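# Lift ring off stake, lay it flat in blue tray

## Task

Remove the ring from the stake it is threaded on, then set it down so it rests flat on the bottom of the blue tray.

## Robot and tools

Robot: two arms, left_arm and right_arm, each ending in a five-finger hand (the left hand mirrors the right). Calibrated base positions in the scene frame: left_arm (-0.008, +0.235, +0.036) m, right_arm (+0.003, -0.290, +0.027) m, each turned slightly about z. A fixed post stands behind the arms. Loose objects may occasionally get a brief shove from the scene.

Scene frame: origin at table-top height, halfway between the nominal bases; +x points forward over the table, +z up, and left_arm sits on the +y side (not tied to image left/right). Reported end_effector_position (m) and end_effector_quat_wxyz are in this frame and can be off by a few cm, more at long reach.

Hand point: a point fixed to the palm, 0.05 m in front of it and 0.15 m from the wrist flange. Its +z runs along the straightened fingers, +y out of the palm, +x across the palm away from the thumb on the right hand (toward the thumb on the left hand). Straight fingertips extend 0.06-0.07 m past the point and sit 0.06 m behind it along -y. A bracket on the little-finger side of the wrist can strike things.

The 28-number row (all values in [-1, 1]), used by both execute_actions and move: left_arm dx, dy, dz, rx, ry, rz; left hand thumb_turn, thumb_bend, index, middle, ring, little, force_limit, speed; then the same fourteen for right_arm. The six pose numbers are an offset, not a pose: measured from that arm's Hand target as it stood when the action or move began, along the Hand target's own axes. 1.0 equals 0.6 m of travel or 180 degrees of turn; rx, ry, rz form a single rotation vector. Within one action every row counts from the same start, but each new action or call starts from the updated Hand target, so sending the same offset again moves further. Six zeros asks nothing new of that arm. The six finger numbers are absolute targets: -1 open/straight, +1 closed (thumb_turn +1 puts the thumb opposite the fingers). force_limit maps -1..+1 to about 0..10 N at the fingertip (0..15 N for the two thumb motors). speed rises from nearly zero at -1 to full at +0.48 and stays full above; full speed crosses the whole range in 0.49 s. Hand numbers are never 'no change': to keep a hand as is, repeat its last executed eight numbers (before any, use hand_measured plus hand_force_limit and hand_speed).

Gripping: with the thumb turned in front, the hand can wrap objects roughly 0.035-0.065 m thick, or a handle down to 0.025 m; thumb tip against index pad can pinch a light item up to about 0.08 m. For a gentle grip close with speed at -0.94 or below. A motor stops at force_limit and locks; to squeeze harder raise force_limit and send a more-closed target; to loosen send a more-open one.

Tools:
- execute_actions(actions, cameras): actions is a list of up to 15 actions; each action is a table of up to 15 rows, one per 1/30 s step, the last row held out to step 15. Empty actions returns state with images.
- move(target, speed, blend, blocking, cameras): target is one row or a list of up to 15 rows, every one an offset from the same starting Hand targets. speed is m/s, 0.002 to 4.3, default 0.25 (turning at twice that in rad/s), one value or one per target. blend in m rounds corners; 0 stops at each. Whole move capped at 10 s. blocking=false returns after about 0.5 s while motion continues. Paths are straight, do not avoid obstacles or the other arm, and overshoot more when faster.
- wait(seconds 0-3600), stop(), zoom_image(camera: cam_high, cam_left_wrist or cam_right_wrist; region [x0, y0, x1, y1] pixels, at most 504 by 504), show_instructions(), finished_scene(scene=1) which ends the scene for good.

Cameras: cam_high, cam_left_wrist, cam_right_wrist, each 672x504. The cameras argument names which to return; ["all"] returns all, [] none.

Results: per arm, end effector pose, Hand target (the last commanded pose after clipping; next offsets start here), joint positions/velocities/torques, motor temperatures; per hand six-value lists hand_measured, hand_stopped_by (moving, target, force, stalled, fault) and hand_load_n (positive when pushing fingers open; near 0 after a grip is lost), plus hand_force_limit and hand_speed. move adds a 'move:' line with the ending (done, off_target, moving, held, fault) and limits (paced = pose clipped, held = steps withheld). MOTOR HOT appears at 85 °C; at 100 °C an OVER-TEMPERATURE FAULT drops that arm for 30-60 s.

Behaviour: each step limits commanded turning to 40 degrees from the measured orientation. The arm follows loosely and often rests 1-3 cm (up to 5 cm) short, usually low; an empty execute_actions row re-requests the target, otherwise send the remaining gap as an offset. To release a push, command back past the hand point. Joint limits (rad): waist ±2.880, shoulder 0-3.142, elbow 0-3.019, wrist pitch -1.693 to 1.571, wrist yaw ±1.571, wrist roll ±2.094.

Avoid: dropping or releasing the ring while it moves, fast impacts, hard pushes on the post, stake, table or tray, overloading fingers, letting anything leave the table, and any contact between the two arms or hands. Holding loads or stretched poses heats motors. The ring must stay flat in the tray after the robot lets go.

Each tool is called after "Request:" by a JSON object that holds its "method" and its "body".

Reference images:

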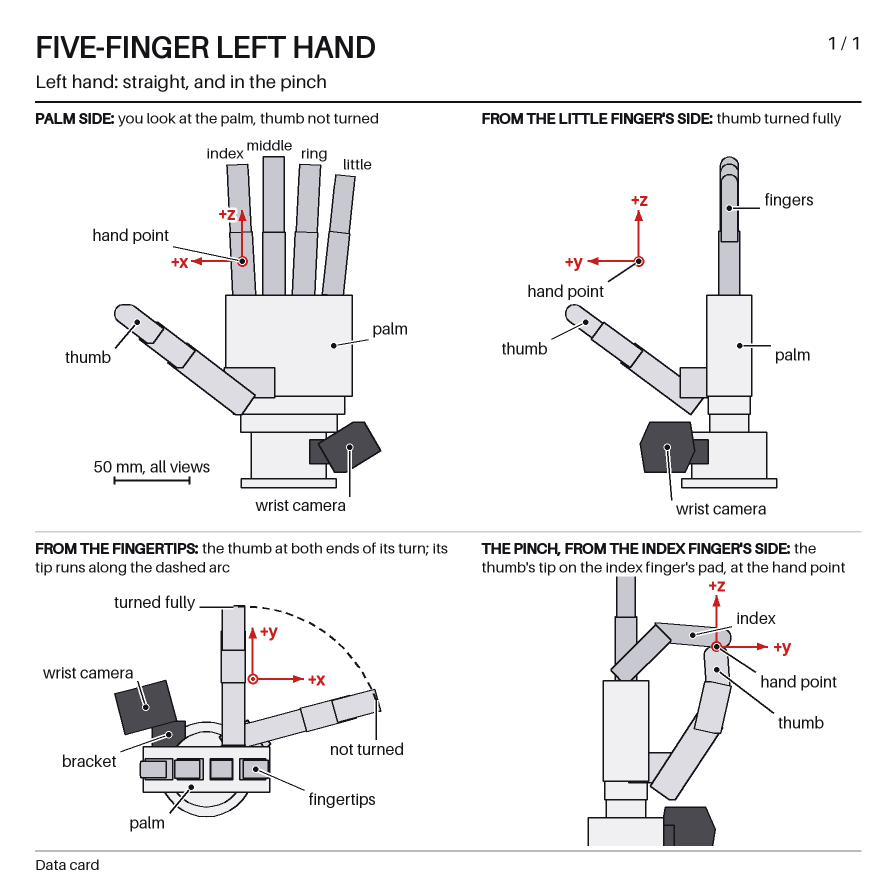

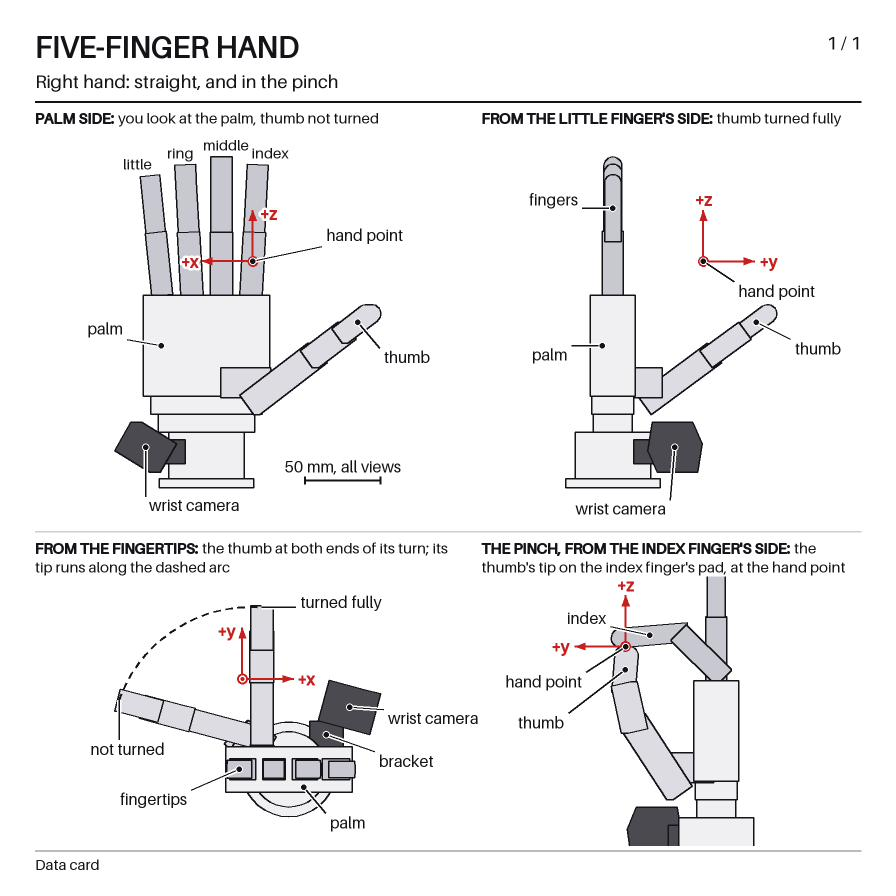

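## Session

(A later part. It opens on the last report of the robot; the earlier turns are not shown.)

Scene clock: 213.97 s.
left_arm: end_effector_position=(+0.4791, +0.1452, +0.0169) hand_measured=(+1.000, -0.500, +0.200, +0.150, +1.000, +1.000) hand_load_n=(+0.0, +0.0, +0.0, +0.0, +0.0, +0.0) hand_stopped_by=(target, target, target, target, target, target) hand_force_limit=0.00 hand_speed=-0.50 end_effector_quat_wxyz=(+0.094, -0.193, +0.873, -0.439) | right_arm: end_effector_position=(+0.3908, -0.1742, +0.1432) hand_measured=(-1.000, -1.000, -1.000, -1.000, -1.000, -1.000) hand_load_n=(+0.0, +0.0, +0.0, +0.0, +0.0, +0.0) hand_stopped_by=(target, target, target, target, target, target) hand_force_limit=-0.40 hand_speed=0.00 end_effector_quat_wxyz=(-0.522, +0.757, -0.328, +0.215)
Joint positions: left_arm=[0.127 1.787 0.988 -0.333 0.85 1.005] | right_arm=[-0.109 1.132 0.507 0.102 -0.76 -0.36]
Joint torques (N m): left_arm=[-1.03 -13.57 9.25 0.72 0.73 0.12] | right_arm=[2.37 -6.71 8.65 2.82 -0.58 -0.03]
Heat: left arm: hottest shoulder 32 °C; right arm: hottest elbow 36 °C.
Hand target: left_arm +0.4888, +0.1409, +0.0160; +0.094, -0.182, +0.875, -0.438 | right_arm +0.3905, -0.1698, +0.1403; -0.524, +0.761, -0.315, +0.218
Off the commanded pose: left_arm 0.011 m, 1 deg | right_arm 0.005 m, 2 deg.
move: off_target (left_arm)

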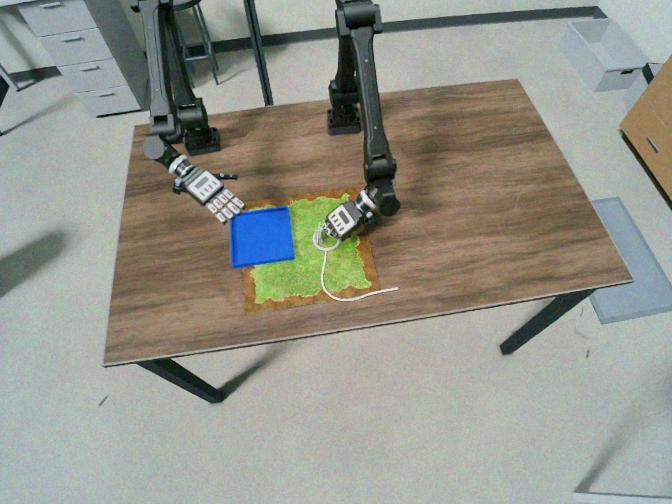

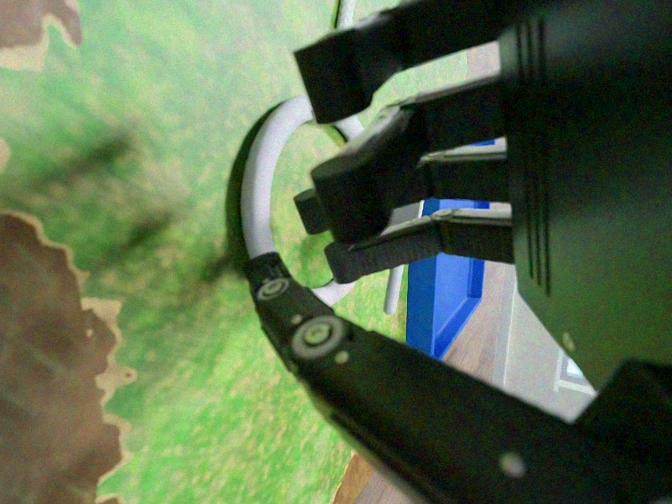

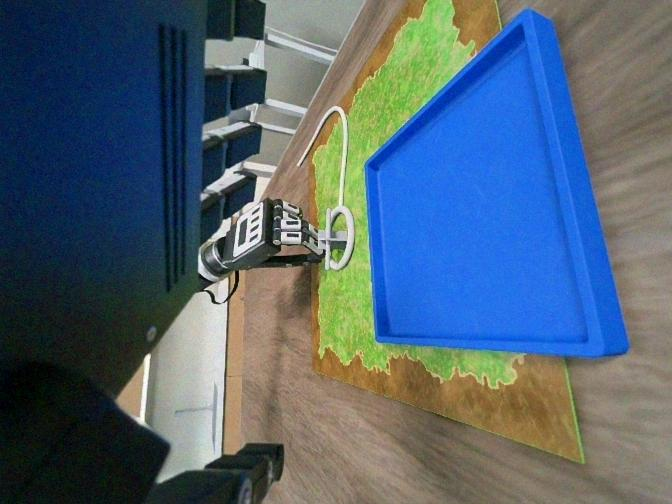

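Request:
{"method": "move", "body": {"target": [-0.0135,0.004,0.0058,0,0,0,1,-0.5,0.2,0.15,1,1,0.0,-0.5,0,0,0,0,0,0,-1,-1,-1,-1,-1,-1,-0.4,0], "speed": 0.06, "cameras": ["all"]}}

Request:
{"method": "zoom_image", "body": {"camera": "cam_high", "region": [305, 220, 345, 260]}}

Request:
{"method": "zoom_image", "body": {"camera": "cam_left_wrist", "region": [230, 80, 430, 330]}}

Scene clock: 215.93 s.
left_arm: end_effector_position=(+0.4876, +0.1460, +0.0157) hand_measured=(+1.000, -0.500, +0.200, +0.150, +1.000, +1.000) hand_load_n=(+0.0, +0.0, +0.0, +0.0, +0.0, +0.0) hand_stopped_by=(target, target, target, target, target, target) hand_force_limit=0.00 hand_speed=-0.50 end_effector_quat_wxyz=(+0.096, -0.190, +0.873, -0.439) | right_arm: end_effector_position=(+0.3908, -0.1742, +0.1432) hand_measured=(-1.000, -1.000, -1.000, -1.000, -1.000, -1.000) hand_load_n=(+0.0, +0.0, +0.0, +0.0, +0.0, +0.0) hand_stopped_by=(target, target, target, target, target, target) hand_force_limit=-0.40 hand_speed=0.00 end_effector_quat_wxyz=(-0.522, +0.757, -0.328, +0.215)
Joint positions: left_arm=[0.127 1.804 1.011 -0.335 0.85 1.009] | right_arm=[-0.109 1.132 0.507 0.102 -0.76 -0.36]
Joint torques (N m): left_arm=[-0.85 -13.8 9.32 0.87 0.78 0.1] | right_arm=[2.32 -5.66 8.7 2.71 -0.55 -0.05]
Heat: left arm: hottest shoulder 32 °C; right arm: hottest elbow 36 °C.
Hand target: left_arm +0.4968, +0.1429, +0.0122; +0.094, -0.182, +0.875, -0.438 | right_arm +0.3905, -0.1698, +0.1403; -0.524, +0.761, -0.315, +0.218
Off the commanded pose: left_arm 0.010 m, 1 deg | right_arm 0.005 m, 2 deg.
move: done

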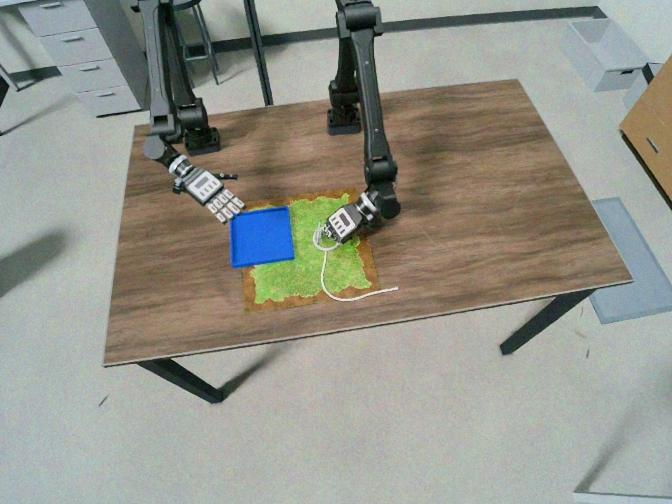

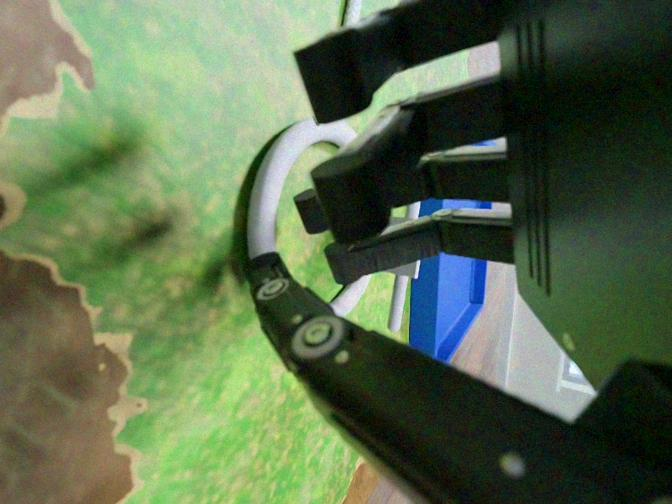

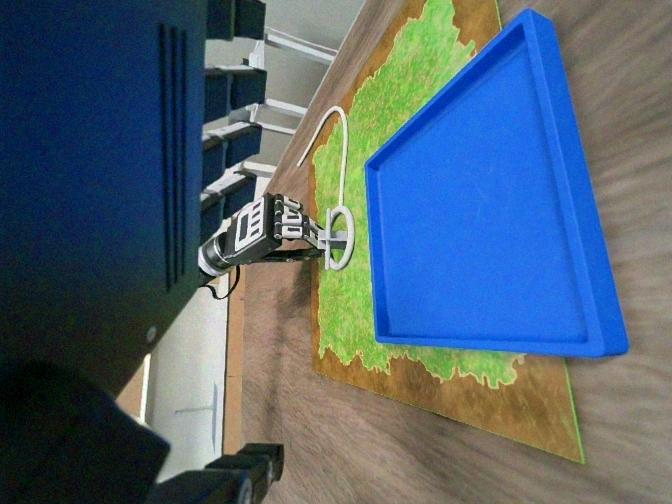

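Scaled by 12.600 from the camera's image (finer frame: 960x720).

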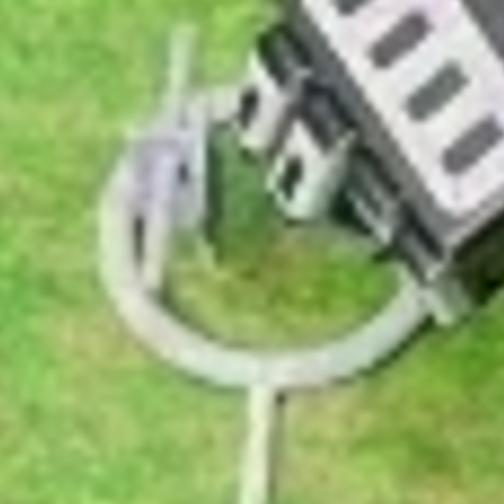

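Scaled by 2.016 from the camera's image (finer frame: 960x720).

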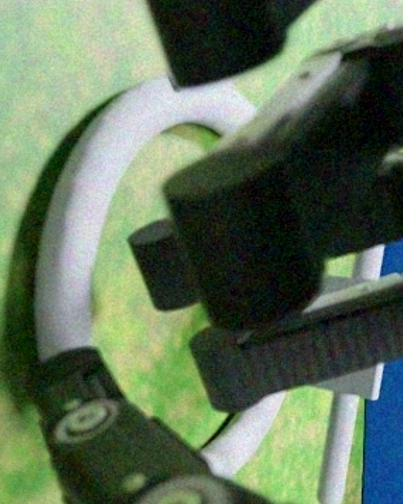

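Request:
{"method": "move", "body": {"target": [0.0001,0.016,0.012,0,0,0,1,-0.5,0.2,0.15,1,1,0.0,-0.5,0,0,0,0,0,0,-1,-1,-1,-1,-1,-1,-0.4,0], "speed": 0.05, "cameras": ["cam_left_wrist"]}}

Scene clock: 217.23 s.
left_arm: end_effector_position=(+0.4864, +0.1455, +0.0063) hand_measured=(+1.000, -0.500, +0.200, +0.150, +1.000, +1.000) hand_load_n=(+0.0, +0.0, +0.0, +0.0, +0.0, +0.0) hand_stopped_by=(target, target, target, target, target, target) hand_force_limit=0.00 hand_speed=-0.50 end_effector_quat_wxyz=(+0.090, -0.192, +0.873, -0.439) | right_arm: end_effector_position=(+0.3908, -0.1742, +0.1432) hand_measured=(-1.000, -1.000, -1.000, -1.000, -1.000, -1.000) hand_load_n=(+0.0, +0.0, +0.0, +0.0, -0.5, +0.0) hand_stopped_by=(target, target, target, target, target, target) hand_force_limit=-0.40 hand_speed=0.00 end_effector_quat_wxyz=(-0.522, +0.757, -0.328, +0.215)
Joint positions: left_arm=[0.127 1.826 1.011 -0.325 0.853 1.01] | right_arm=[-0.109 1.132 0.507 0.102 -0.76 -0.36]
Joint torques (N m): left_arm=[-0.67 -13.27 8.68 1.68 0.66 0.13] | right_arm=[2.43 -5.83 8.62 2.88 -0.58 -0.09]
Heat: left arm: hottest shoulder 32 °C; right arm: hottest elbow 36 °C.
Hand target: left_arm +0.4968, +0.1429, +0.0001; +0.094, -0.182, +0.875, -0.438 | right_arm +0.3905, -0.1698, +0.1403; -0.524, +0.761, -0.315, +0.218
Off the commanded pose: left_arm 0.012 m, 1 deg | right_arm 0.005 m, 2 deg.
move: off_target (left_arm)

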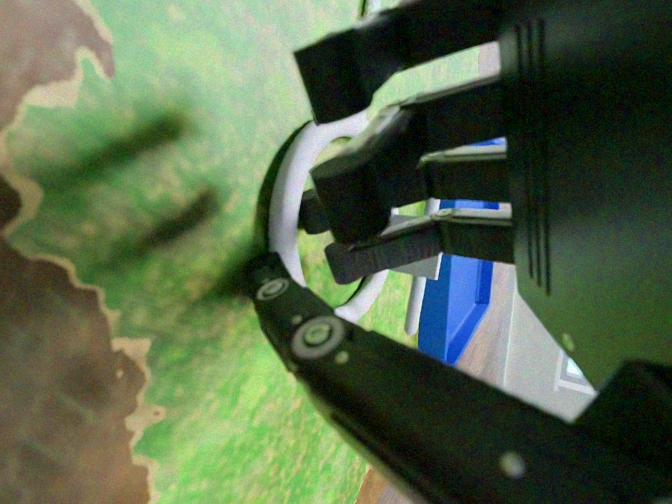

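Good tracking. Continue down ~9.5 mm.

Request:
{"method": "move", "body": {"target": [0.0001,0.0125,0.0095,0,0,0,1,-0.5,0.2,0.15,1,1,0.0,-0.5,0,0,0,0,0,0,-1,-1,-1,-1,-1,-1,-0.4,0], "speed": 0.04, "cameras": ["all"]}}

Request:
{"method": "zoom_image", "body": {"camera": "cam_high", "region": [305, 220, 345, 260]}}

Request:
{"method": "zoom_image", "body": {"camera": "cam_left_wrist", "region": [230, 120, 400, 320]}}

Scene clock: 218.23 s.
left_arm: end_effector_position=(+0.4894, +0.1450, +0.0050) hand_measured=(+1.000, -0.500, +0.200, +0.150, +1.000, +1.000) hand_load_n=(+0.5, +0.5, +0.0, +0.0, +0.0, +0.0) hand_stopped_by=(target, target, target, target, target, target) hand_force_limit=0.00 hand_speed=-0.50 end_effector_quat_wxyz=(+0.095, -0.188, +0.872, -0.442) | right_arm: end_effector_position=(+0.3908, -0.1742, +0.1432) hand_measured=(-1.000, -1.000, -1.000, -1.000, -1.000, -1.000) hand_load_n=(+0.0, +0.0, +0.0, +0.0, +0.0, +0.0) hand_stopped_by=(target, target, target, target, target, target) hand_force_limit=-0.40 hand_speed=0.00 end_effector_quat_wxyz=(-0.522, +0.757, -0.328, +0.215)
Joint positions: left_arm=[0.127 1.832 1.011 -0.307 0.858 1.01] | right_arm=[-0.109 1.132 0.507 0.102 -0.76 -0.36]
Joint torques (N m): left_arm=[-0.67 -12.45 8.34 1.94 0.43 0.12] | right_arm=[2.78 -5.83 8.59 2.85 -0.58 -0.09]
Heat: left arm: hottest shoulder 32 °C; right arm: hottest elbow 36 °C.
Hand target: left_arm +0.4968, +0.1427, -0.0093; +0.094, -0.182, +0.875, -0.439 | right_arm +0.3905, -0.1698, +0.1403; -0.524, +0.761, -0.315, +0.218
Off the commanded pose: left_arm 0.016 m, 1 deg | right_arm 0.005 m, 2 deg.
move: off_target (left_arm)

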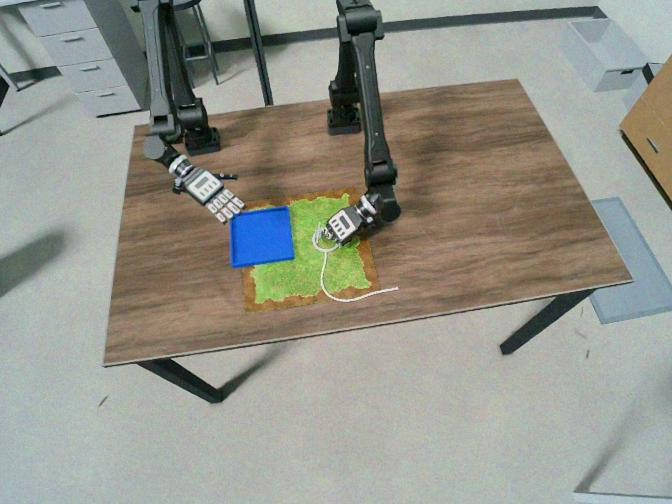

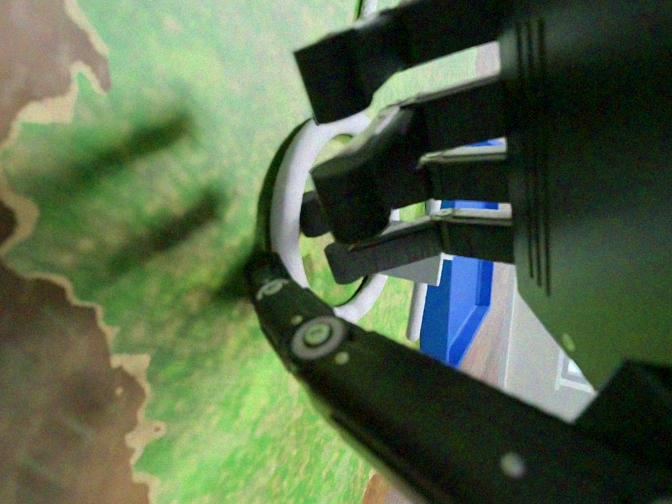

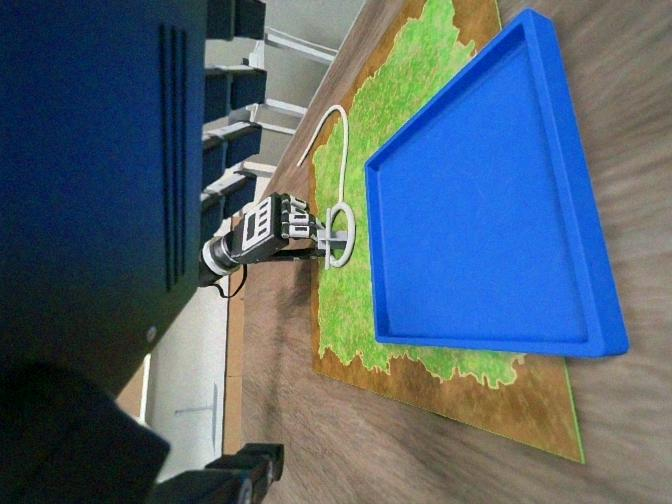

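Scaled by 12.600 from the camera's image (finer frame: 960x720).

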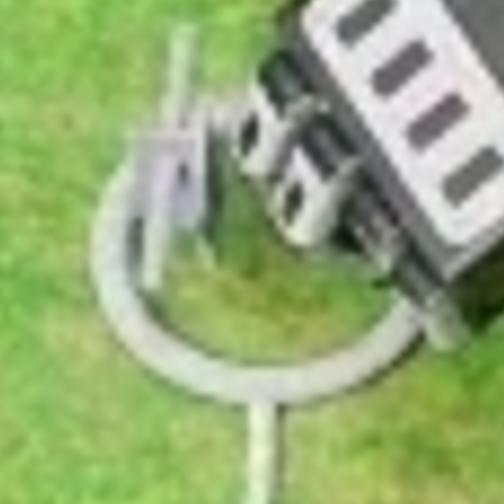

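Scaled by 2.520 from the camera's image (finer frame: 960x720).

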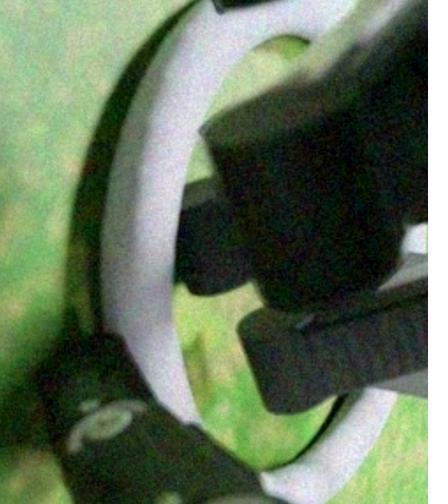

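Request:
{"method": "move", "body": {"target": [-0.001,0.0105,0.008,0,0,0,1,-0.5,0.2,0.15,1,1,0.0,-0.5,0,0,0,0,0,0,-1,-1,-1,-1,-1,-1,-0.4,0], "speed": 0.04, "cameras": ["all"]}}

Request:
{"method": "zoom_image", "body": {"camera": "cam_high", "region": [305, 220, 345, 260]}}

Request:
{"method": "zoom_image", "body": {"camera": "cam_left_wrist", "region": [230, 120, 400, 320]}}

Request:
{"method": "zoom_image", "body": {"camera": "cam_right_wrist", "region": [250, 200, 360, 310]}}

Scene clock: 221.97 s.
left_arm: end_effector_position=(+0.4914, +0.1441, +0.0041) hand_measured=(+1.000, -0.500, +0.200, +0.150, +1.000, +1.000) hand_load_n=(+1.5, +0.5, +0.0, +0.0, +0.0, +0.0) hand_stopped_by=(target, target, target, target, target, target) hand_force_limit=0.00 hand_speed=-0.50 end_effector_quat_wxyz=(+0.098, -0.185, +0.870, -0.445) | right_arm: end_effector_position=(+0.3908, -0.1742, +0.1432) hand_measured=(-1.000, -1.000, -1.000, -1.000, -1.000, -1.000) hand_load_n=(-0.5, +0.0, +0.0, +0.0, -0.5, +0.0) hand_stopped_by=(target, target, target, target, target, target) hand_force_limit=-0.40 hand_speed=0.00 end_effector_quat_wxyz=(-0.522, +0.757, -0.328, +0.215)
Joint positions: left_arm=[0.127 1.836 1.011 -0.295 0.865 1.01] | right_arm=[-0.109 1.132 0.507 0.102 -0.76 -0.36]
Joint torques (N m): left_arm=[-0.67 -11.87 8.03 2.11 0.15 0.13] | right_arm=[2.78 -5.48 8.59 2.84 -0.56 -0.04]
Heat: left arm: hottest shoulder 33 °C; right arm: hottest elbow 36 °C.
Hand target: left_arm +0.4975, +0.1430, -0.0172; +0.094, -0.182, +0.875, -0.438 | right_arm +0.3905, -0.1698, +0.1403; -0.524, +0.761, -0.315, +0.218
Off the commanded pose: left_arm 0.022 m, 1 deg | right_arm 0.005 m, 2 deg.
move: off_target (left_arm)

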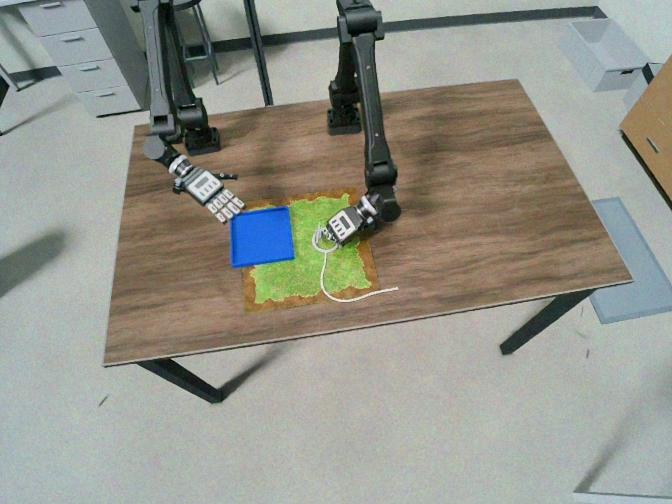

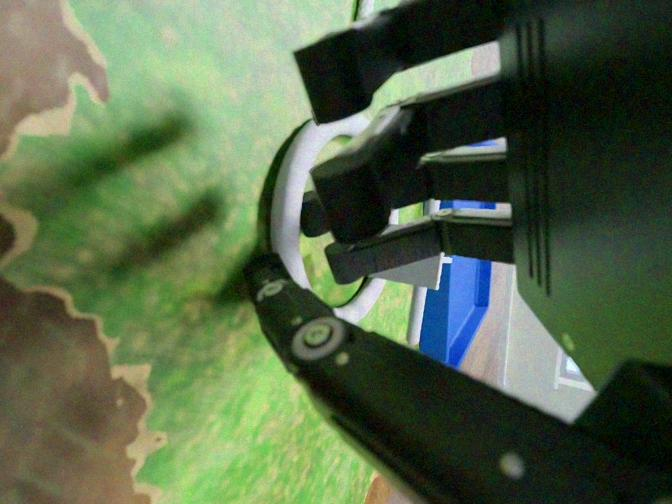

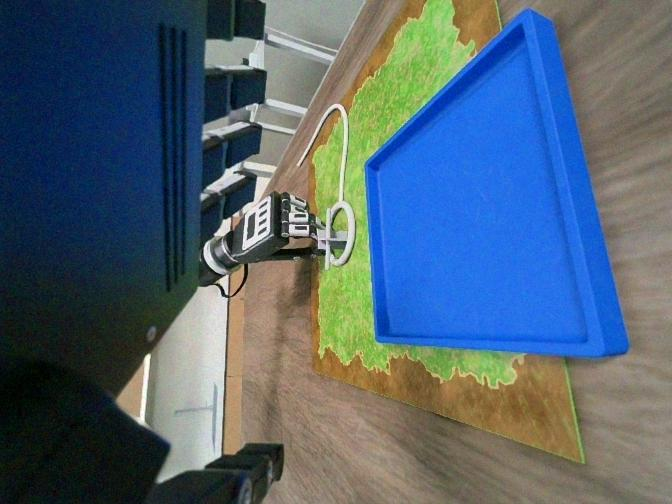

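Scaled by 12.600 from the camera's image (finer frame: 960x720).

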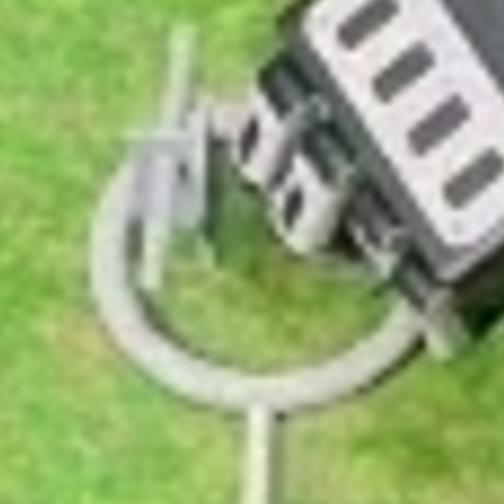

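Scaled by 2.520 from the camera's image (finer frame: 960x720).

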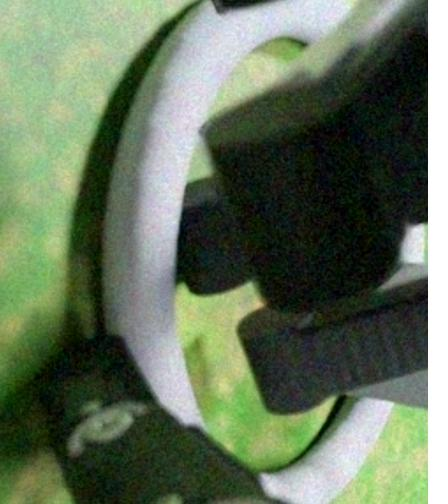

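Scaled by 4.582 from the camera's image (finer frame: 960x720).

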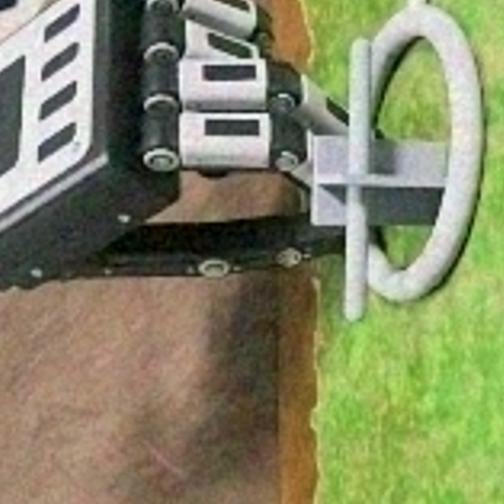

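Request:
{"method": "execute_actions", "body": {"actions": [[[0,0,0,0,0,0,1,-0.4,0.2,0.15,1,1,0.0,-0.7,0,0,0,0,0,0,-1,-1,-1,-1,-1,-1,-0.4,0]]], "cameras": ["all"]}}

Request:
{"method": "zoom_image", "body": {"camera": "cam_high", "region": [305, 220, 345, 260]}}

Request:
{"method": "zoom_image", "body": {"camera": "cam_left_wrist", "region": [230, 120, 400, 320]}}

Scene clock: 223.60 s.
left_arm: end_effector_position=(+0.4917, +0.1437, +0.0040) hand_measured=(+1.000, -0.404, +0.200, +0.150, +1.000, +1.000) hand_load_n=(+0.0, +4.5, +0.0, +0.0, +0.0, +0.0) hand_stopped_by=(target, target, target, target, target, target) hand_force_limit=0.00 hand_speed=-0.70 end_effector_quat_wxyz=(+0.098, -0.185, +0.870, -0.447) | right_arm: end_effector_position=(+0.3908, -0.1742, +0.1432) hand_measured=(-1.000, -1.000, -1.000, -1.000, -1.000, -1.000) hand_load_n=(+0.0, +0.0, +0.0, +0.0, +0.0, +0.0) hand_stopped_by=(target, target, target, target, target, target) hand_force_limit=-0.40 hand_speed=0.00 end_effector_quat_wxyz=(-0.522, +0.757, -0.328, +0.215)
Joint positions: left_arm=[0.127 1.838 1.011 -0.292 0.867 1.01] | right_arm=[-0.109 1.132 0.507 0.102 -0.76 -0.36]
Joint torques (N m): left_arm=[-0.85 -11.69 8.06 2.04 0.04 0.13] | right_arm=[3.08 -5.83 8.73 2.8 -0.56 -0.06]
Heat: left arm: hottest shoulder 33 °C; right arm: hottest elbow 36 °C.
Hand target: left_arm +0.4974, +0.1429, -0.0171; +0.094, -0.182, +0.875, -0.439 | right_arm +0.3905, -0.1698, +0.1403; -0.524, +0.761, -0.315, +0.218
Off the commanded pose: left_arm 0.022 m, 1 deg | right_arm 0.005 m, 2 deg.

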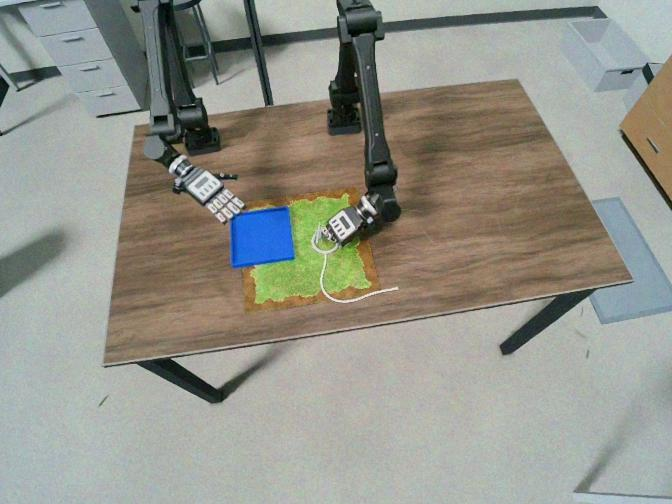

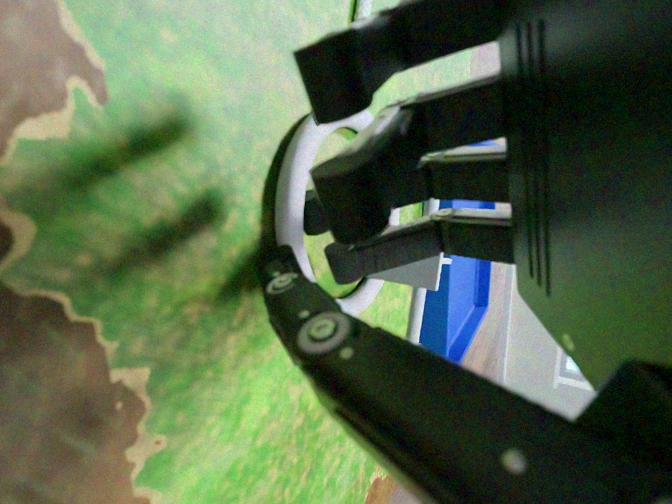

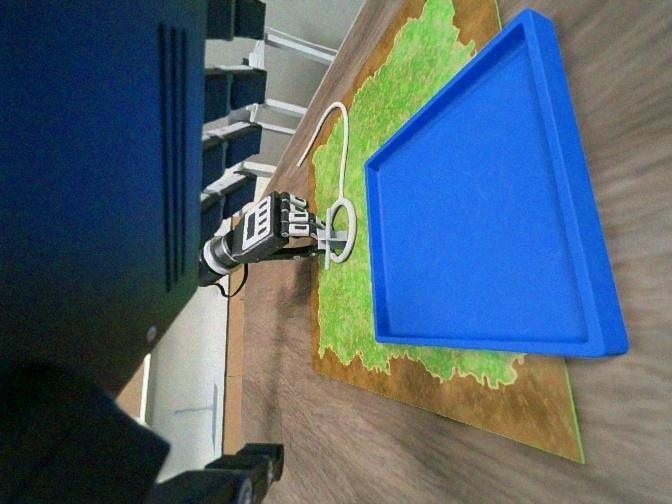

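Scaled by 12.600 from the camera's image (finer frame: 960x720).

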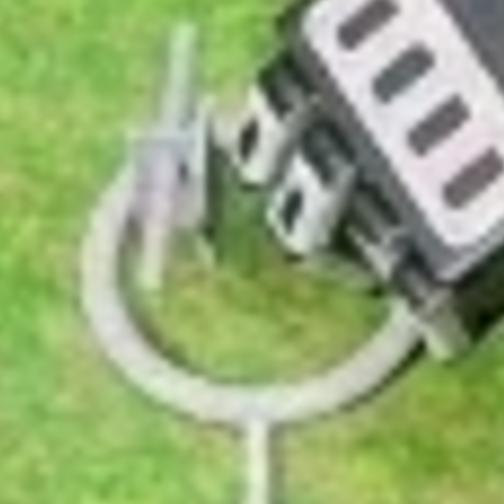

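Scaled by 2.520 from the camera's image (finer frame: 960x720).

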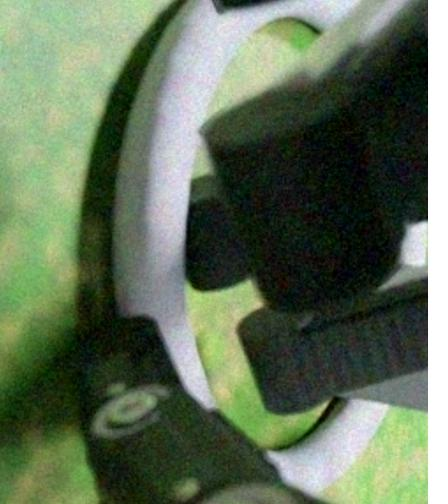

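Request:
{"method": "move", "body": {"target": [0,0,0,0,0,0,1,-0.4,0.2,0.15,1,1,0.0,-0.7,-0.3285,-0.0245,0.1583,0.0946,0.2474,0.1094,-1,-1,-1,-1,-1,-1,-0.4,0], "speed": 0.15, "cameras": ["all"]}}

Scene clock: 234.00 s.
left_arm: end_effector_position=(+0.4917, +0.1437, +0.0040) hand_measured=(+1.000, -0.404, +0.200, +0.150, +1.000, +1.000) hand_load_n=(+0.5, +4.0, +0.5, +0.0, +0.0, +0.5) hand_stopped_by=(target, target, target, target, target, target) hand_force_limit=0.00 hand_speed=-0.70 end_effector_quat_wxyz=(+0.098, -0.185, +0.870, -0.447) | right_arm: end_effector_position=(+0.3149, +0.0213, +0.1135) hand_measured=(-1.000, -1.000, -1.000, -1.000, -1.000, -1.000) hand_load_n=(-0.5, +0.0, +0.0, +0.0, +0.0, +0.0) hand_stopped_by=(target, target, target, target, target, target) hand_force_limit=-0.40 hand_speed=0.00 end_effector_quat_wxyz=(+0.490, -0.482, +0.572, -0.447)
Joint positions: left_arm=[0.127 1.838 1.011 -0.292 0.867 1.01] | right_arm=[1.105 1.436 0.409 0.709 1.174 0.426]
Joint torques (N m): left_arm=[-0.62 -11.75 8.08 1.99 0.05 0.12] | right_arm=[2.37 -7.71 9.01 1.77 0.45 0.21]
Heat: left arm: hottest shoulder 33 °C; right arm: hottest elbow 37 °C.
Hand target: left_arm +0.4974, +0.1429, -0.0171; +0.094, -0.182, +0.875, -0.439 | right_arm +0.3177, +0.0360, +0.1198; +0.499, -0.476, +0.576, -0.440
Off the commanded pose: left_arm 0.022 m, 1 deg | right_arm 0.016 m, 2 deg.
move: off_target (right_arm)

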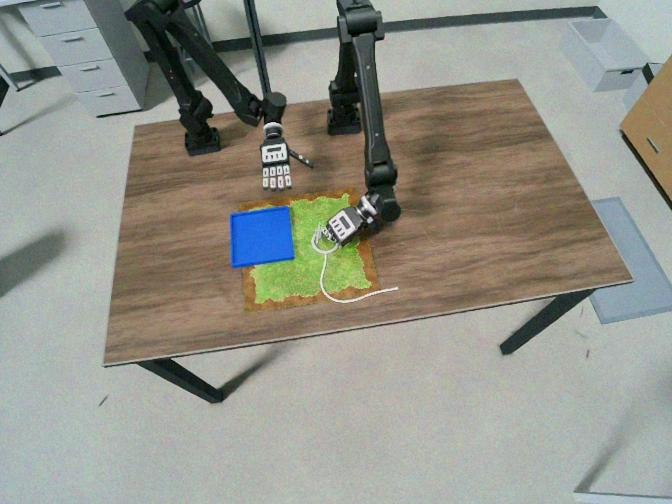

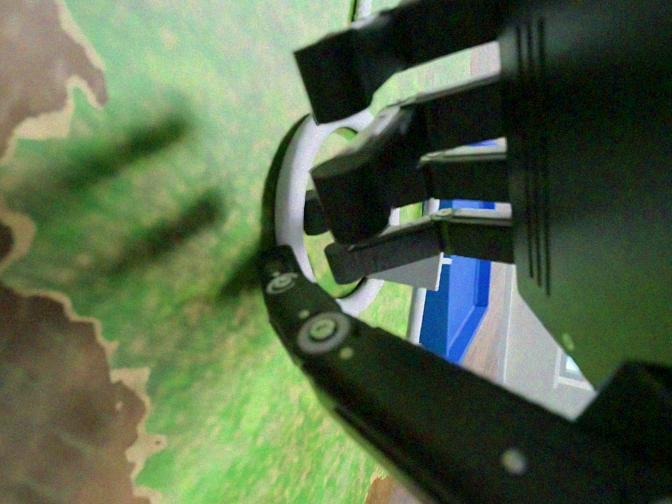

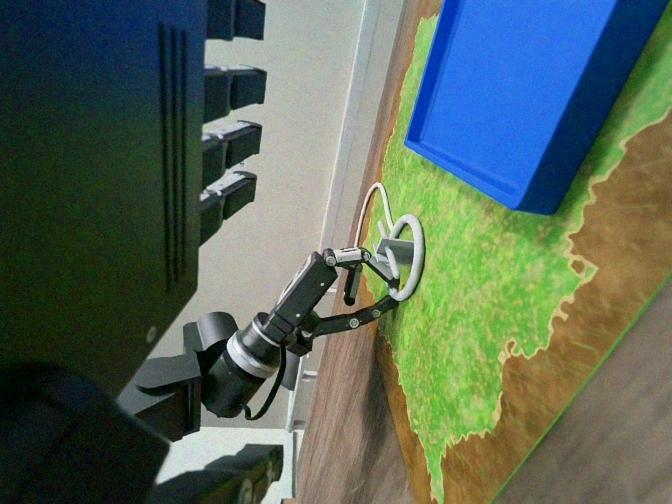

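Request:
{"method": "move", "body": {"target": [0,0,0,0,0,0,1,-0.4,0.2,0.15,1,1,0.0,-0.7,0.0073,0.0993,0.0112,0,0,0,-1,-1,-1,-1,-1,-1,-0.4,0], "speed": 0.12, "cameras": ["cam_right_wrist","cam_high"]}}

Request:
{"method": "zoom_image", "body": {"camera": "cam_right_wrist", "region": [310, 190, 430, 310]}}

Scene clock: 235.67 s.
left_arm: end_effector_position=(+0.4917, +0.1437, +0.0040) hand_measured=(+1.000, -0.404, +0.200, +0.150, +1.000, +1.000) hand_load_n=(+0.0, +4.5, +0.0, +0.0, +0.0, +0.0) hand_stopped_by=(target, target, target, target, target, target) hand_force_limit=0.00 hand_speed=-0.70 end_effector_quat_wxyz=(+0.098, -0.185, +0.870, -0.447) | right_arm: end_effector_position=(+0.3169, +0.0269, +0.0558) hand_measured=(-1.000, -1.000, -1.000, -1.000, -1.000, -1.000) hand_load_n=(-0.5, +0.5, +0.0, +0.0, +0.0, +0.0) hand_stopped_by=(target, target, target, target, target, target) hand_force_limit=-0.40 hand_speed=0.00 end_effector_quat_wxyz=(+0.487, -0.481, +0.577, -0.445)
Joint positions: left_arm=[0.127 1.838 1.011 -0.292 0.867 1.01] | right_arm=[1.107 1.686 0.409 0.934 1.18 0.455]
Joint torques (N m): left_arm=[-0.73 -11.81 8.05 1.98 0.06 0.12] | right_arm=[2.55 -8.64 6 2.73 0.48 0.03]
Heat: left arm: hottest shoulder 33 °C; right arm: hottest elbow 37 °C.
Hand target: left_arm +0.4974, +0.1429, -0.0171; +0.094, -0.182, +0.875, -0.439 | right_arm +0.3177, +0.0411, +0.0600; +0.499, -0.476, +0.576, -0.440
Off the commanded pose: left_arm 0.022 m, 1 deg | right_arm 0.015 m, 2 deg.
move: off_target (right_arm)
Images, in order (width x height): cam_high 672x504, cam_right_wrist 672x504.

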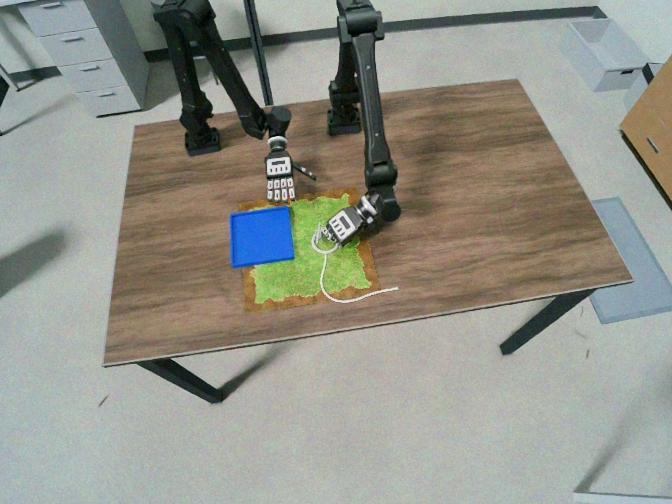

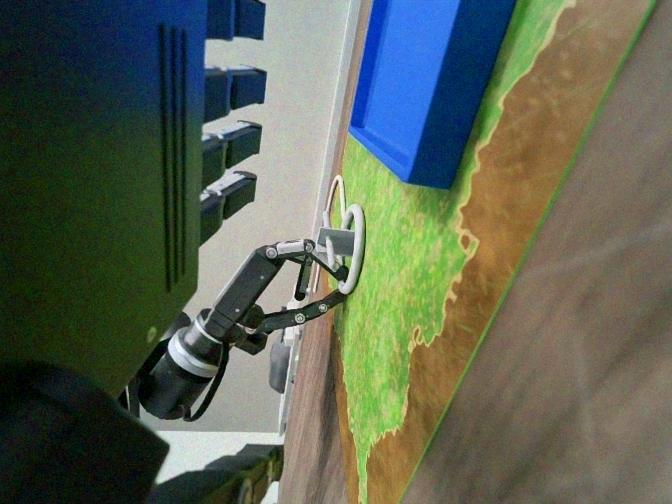

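Scaled by 4.200 from the camera's image (finer frame: 960x720).

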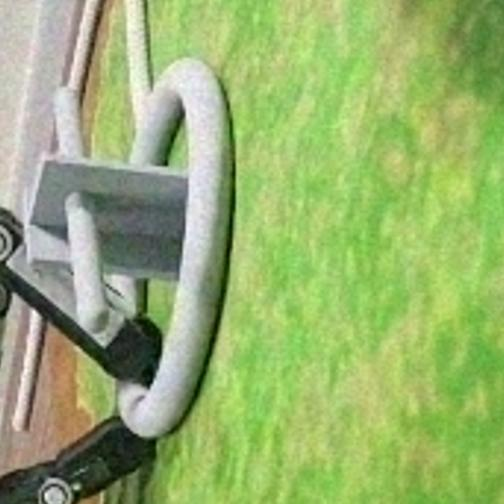

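Request:
{"method": "zoom_image", "body": {"camera": "cam_right_wrist", "region": [320, 250, 370, 310]}}

Scaled by 8.400 from the camera's image (finer frame: 960x720).

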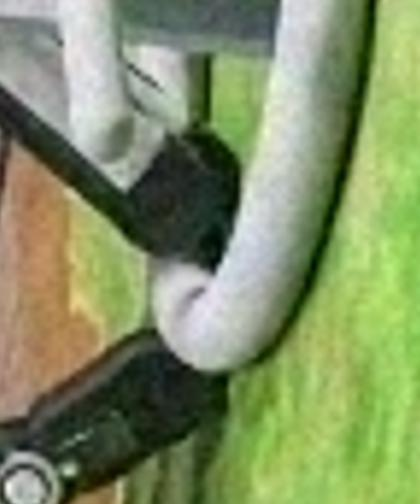

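Request:
{"method": "execute_actions", "body": {"actions": [[[0,0,0,0,0,0,1,-0.33,0.2,0.15,1,1,0.0,-0.8,0,0,0,0,0,0,-1,-1,-1,-1,-1,-1,-0.4,0]]], "cameras": ["cam_right_wrist","cam_high"]}}

Request:
{"method": "zoom_image", "body": {"camera": "cam_right_wrist", "region": [320, 250, 370, 310]}}

Request:
{"method": "zoom_image", "body": {"camera": "cam_high", "region": [305, 220, 345, 260]}}

Scene clock: 237.63 s.
left_arm: end_effector_position=(+0.4919, +0.1436, +0.0042) hand_measured=(+1.000, -0.334, +0.200, +0.150, +1.000, +1.000) hand_load_n=(+0.5, +4.0, +0.0, +0.5, +0.0, +0.0) hand_stopped_by=(target, target, target, target, target, target) hand_force_limit=0.00 hand_speed=-0.80 end_effector_quat_wxyz=(+0.098, -0.184, +0.870, -0.447) | right_arm: end_effector_position=(+0.3169, +0.0269, +0.0558) hand_measured=(-1.000, -1.000, -1.000, -1.000, -1.000, -1.000) hand_load_n=(+0.0, +0.0, +0.0, +0.0, +0.0, +0.0) hand_stopped_by=(target, target, target, target, target, target) hand_force_limit=-0.40 hand_speed=0.00 end_effector_quat_wxyz=(+0.487, -0.481, +0.577, -0.445)
Joint positions: left_arm=[0.127 1.838 1.011 -0.291 0.868 1.01] | right_arm=[1.107 1.686 0.409 0.934 1.18 0.455]
Joint torques (N m): left_arm=[-0.79 -11.93 8.06 1.92 -0.01 0.13] | right_arm=[2.2 -9.35 6.04 2.66 0.5 0.05]
Heat: left arm: hottest shoulder 33 °C; right arm: hottest elbow 37 °C.
Hand target: left_arm +0.4975, +0.1429, -0.0171; +0.094, -0.182, +0.875, -0.438 | right_arm +0.3177, +0.0410, +0.0600; +0.499, -0.476, +0.576, -0.440
Off the commanded pose: left_arm 0.022 m, 1 deg | right_arm 0.015 m, 2 deg.
Images, in order (width x height): cam_high 672x504, cam_right_wrist 672x504.

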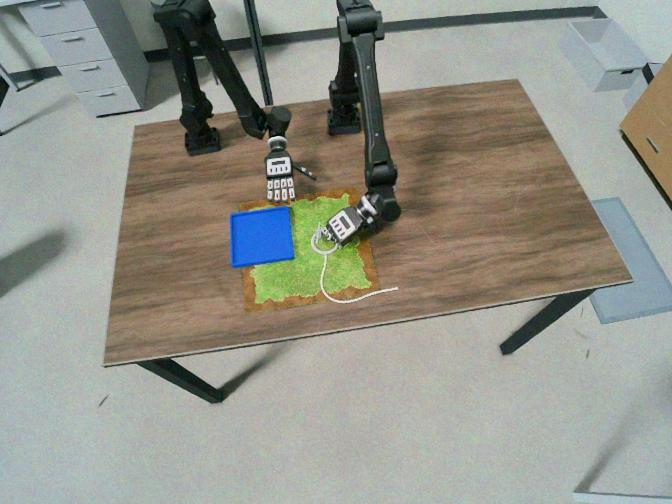

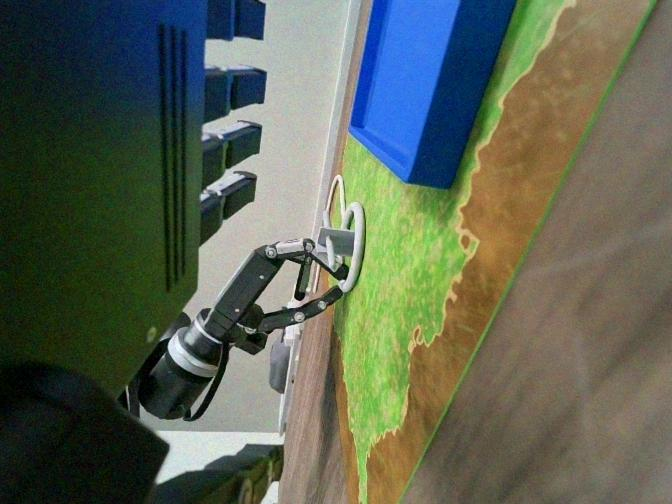

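Scaled by 8.400 from the camera's image (finer frame: 960x720).

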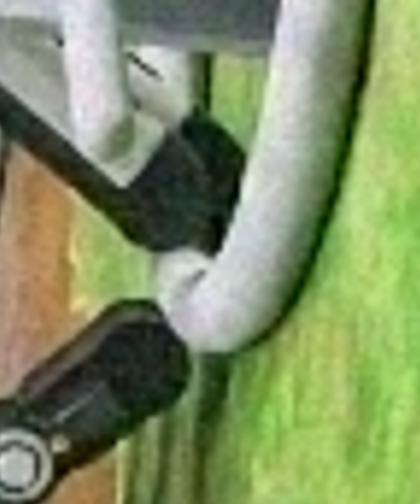

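Scaled by 12.600 from the camera's image (finer frame: 960x720).

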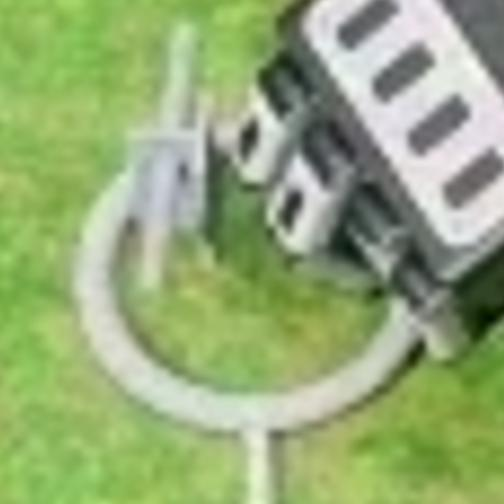

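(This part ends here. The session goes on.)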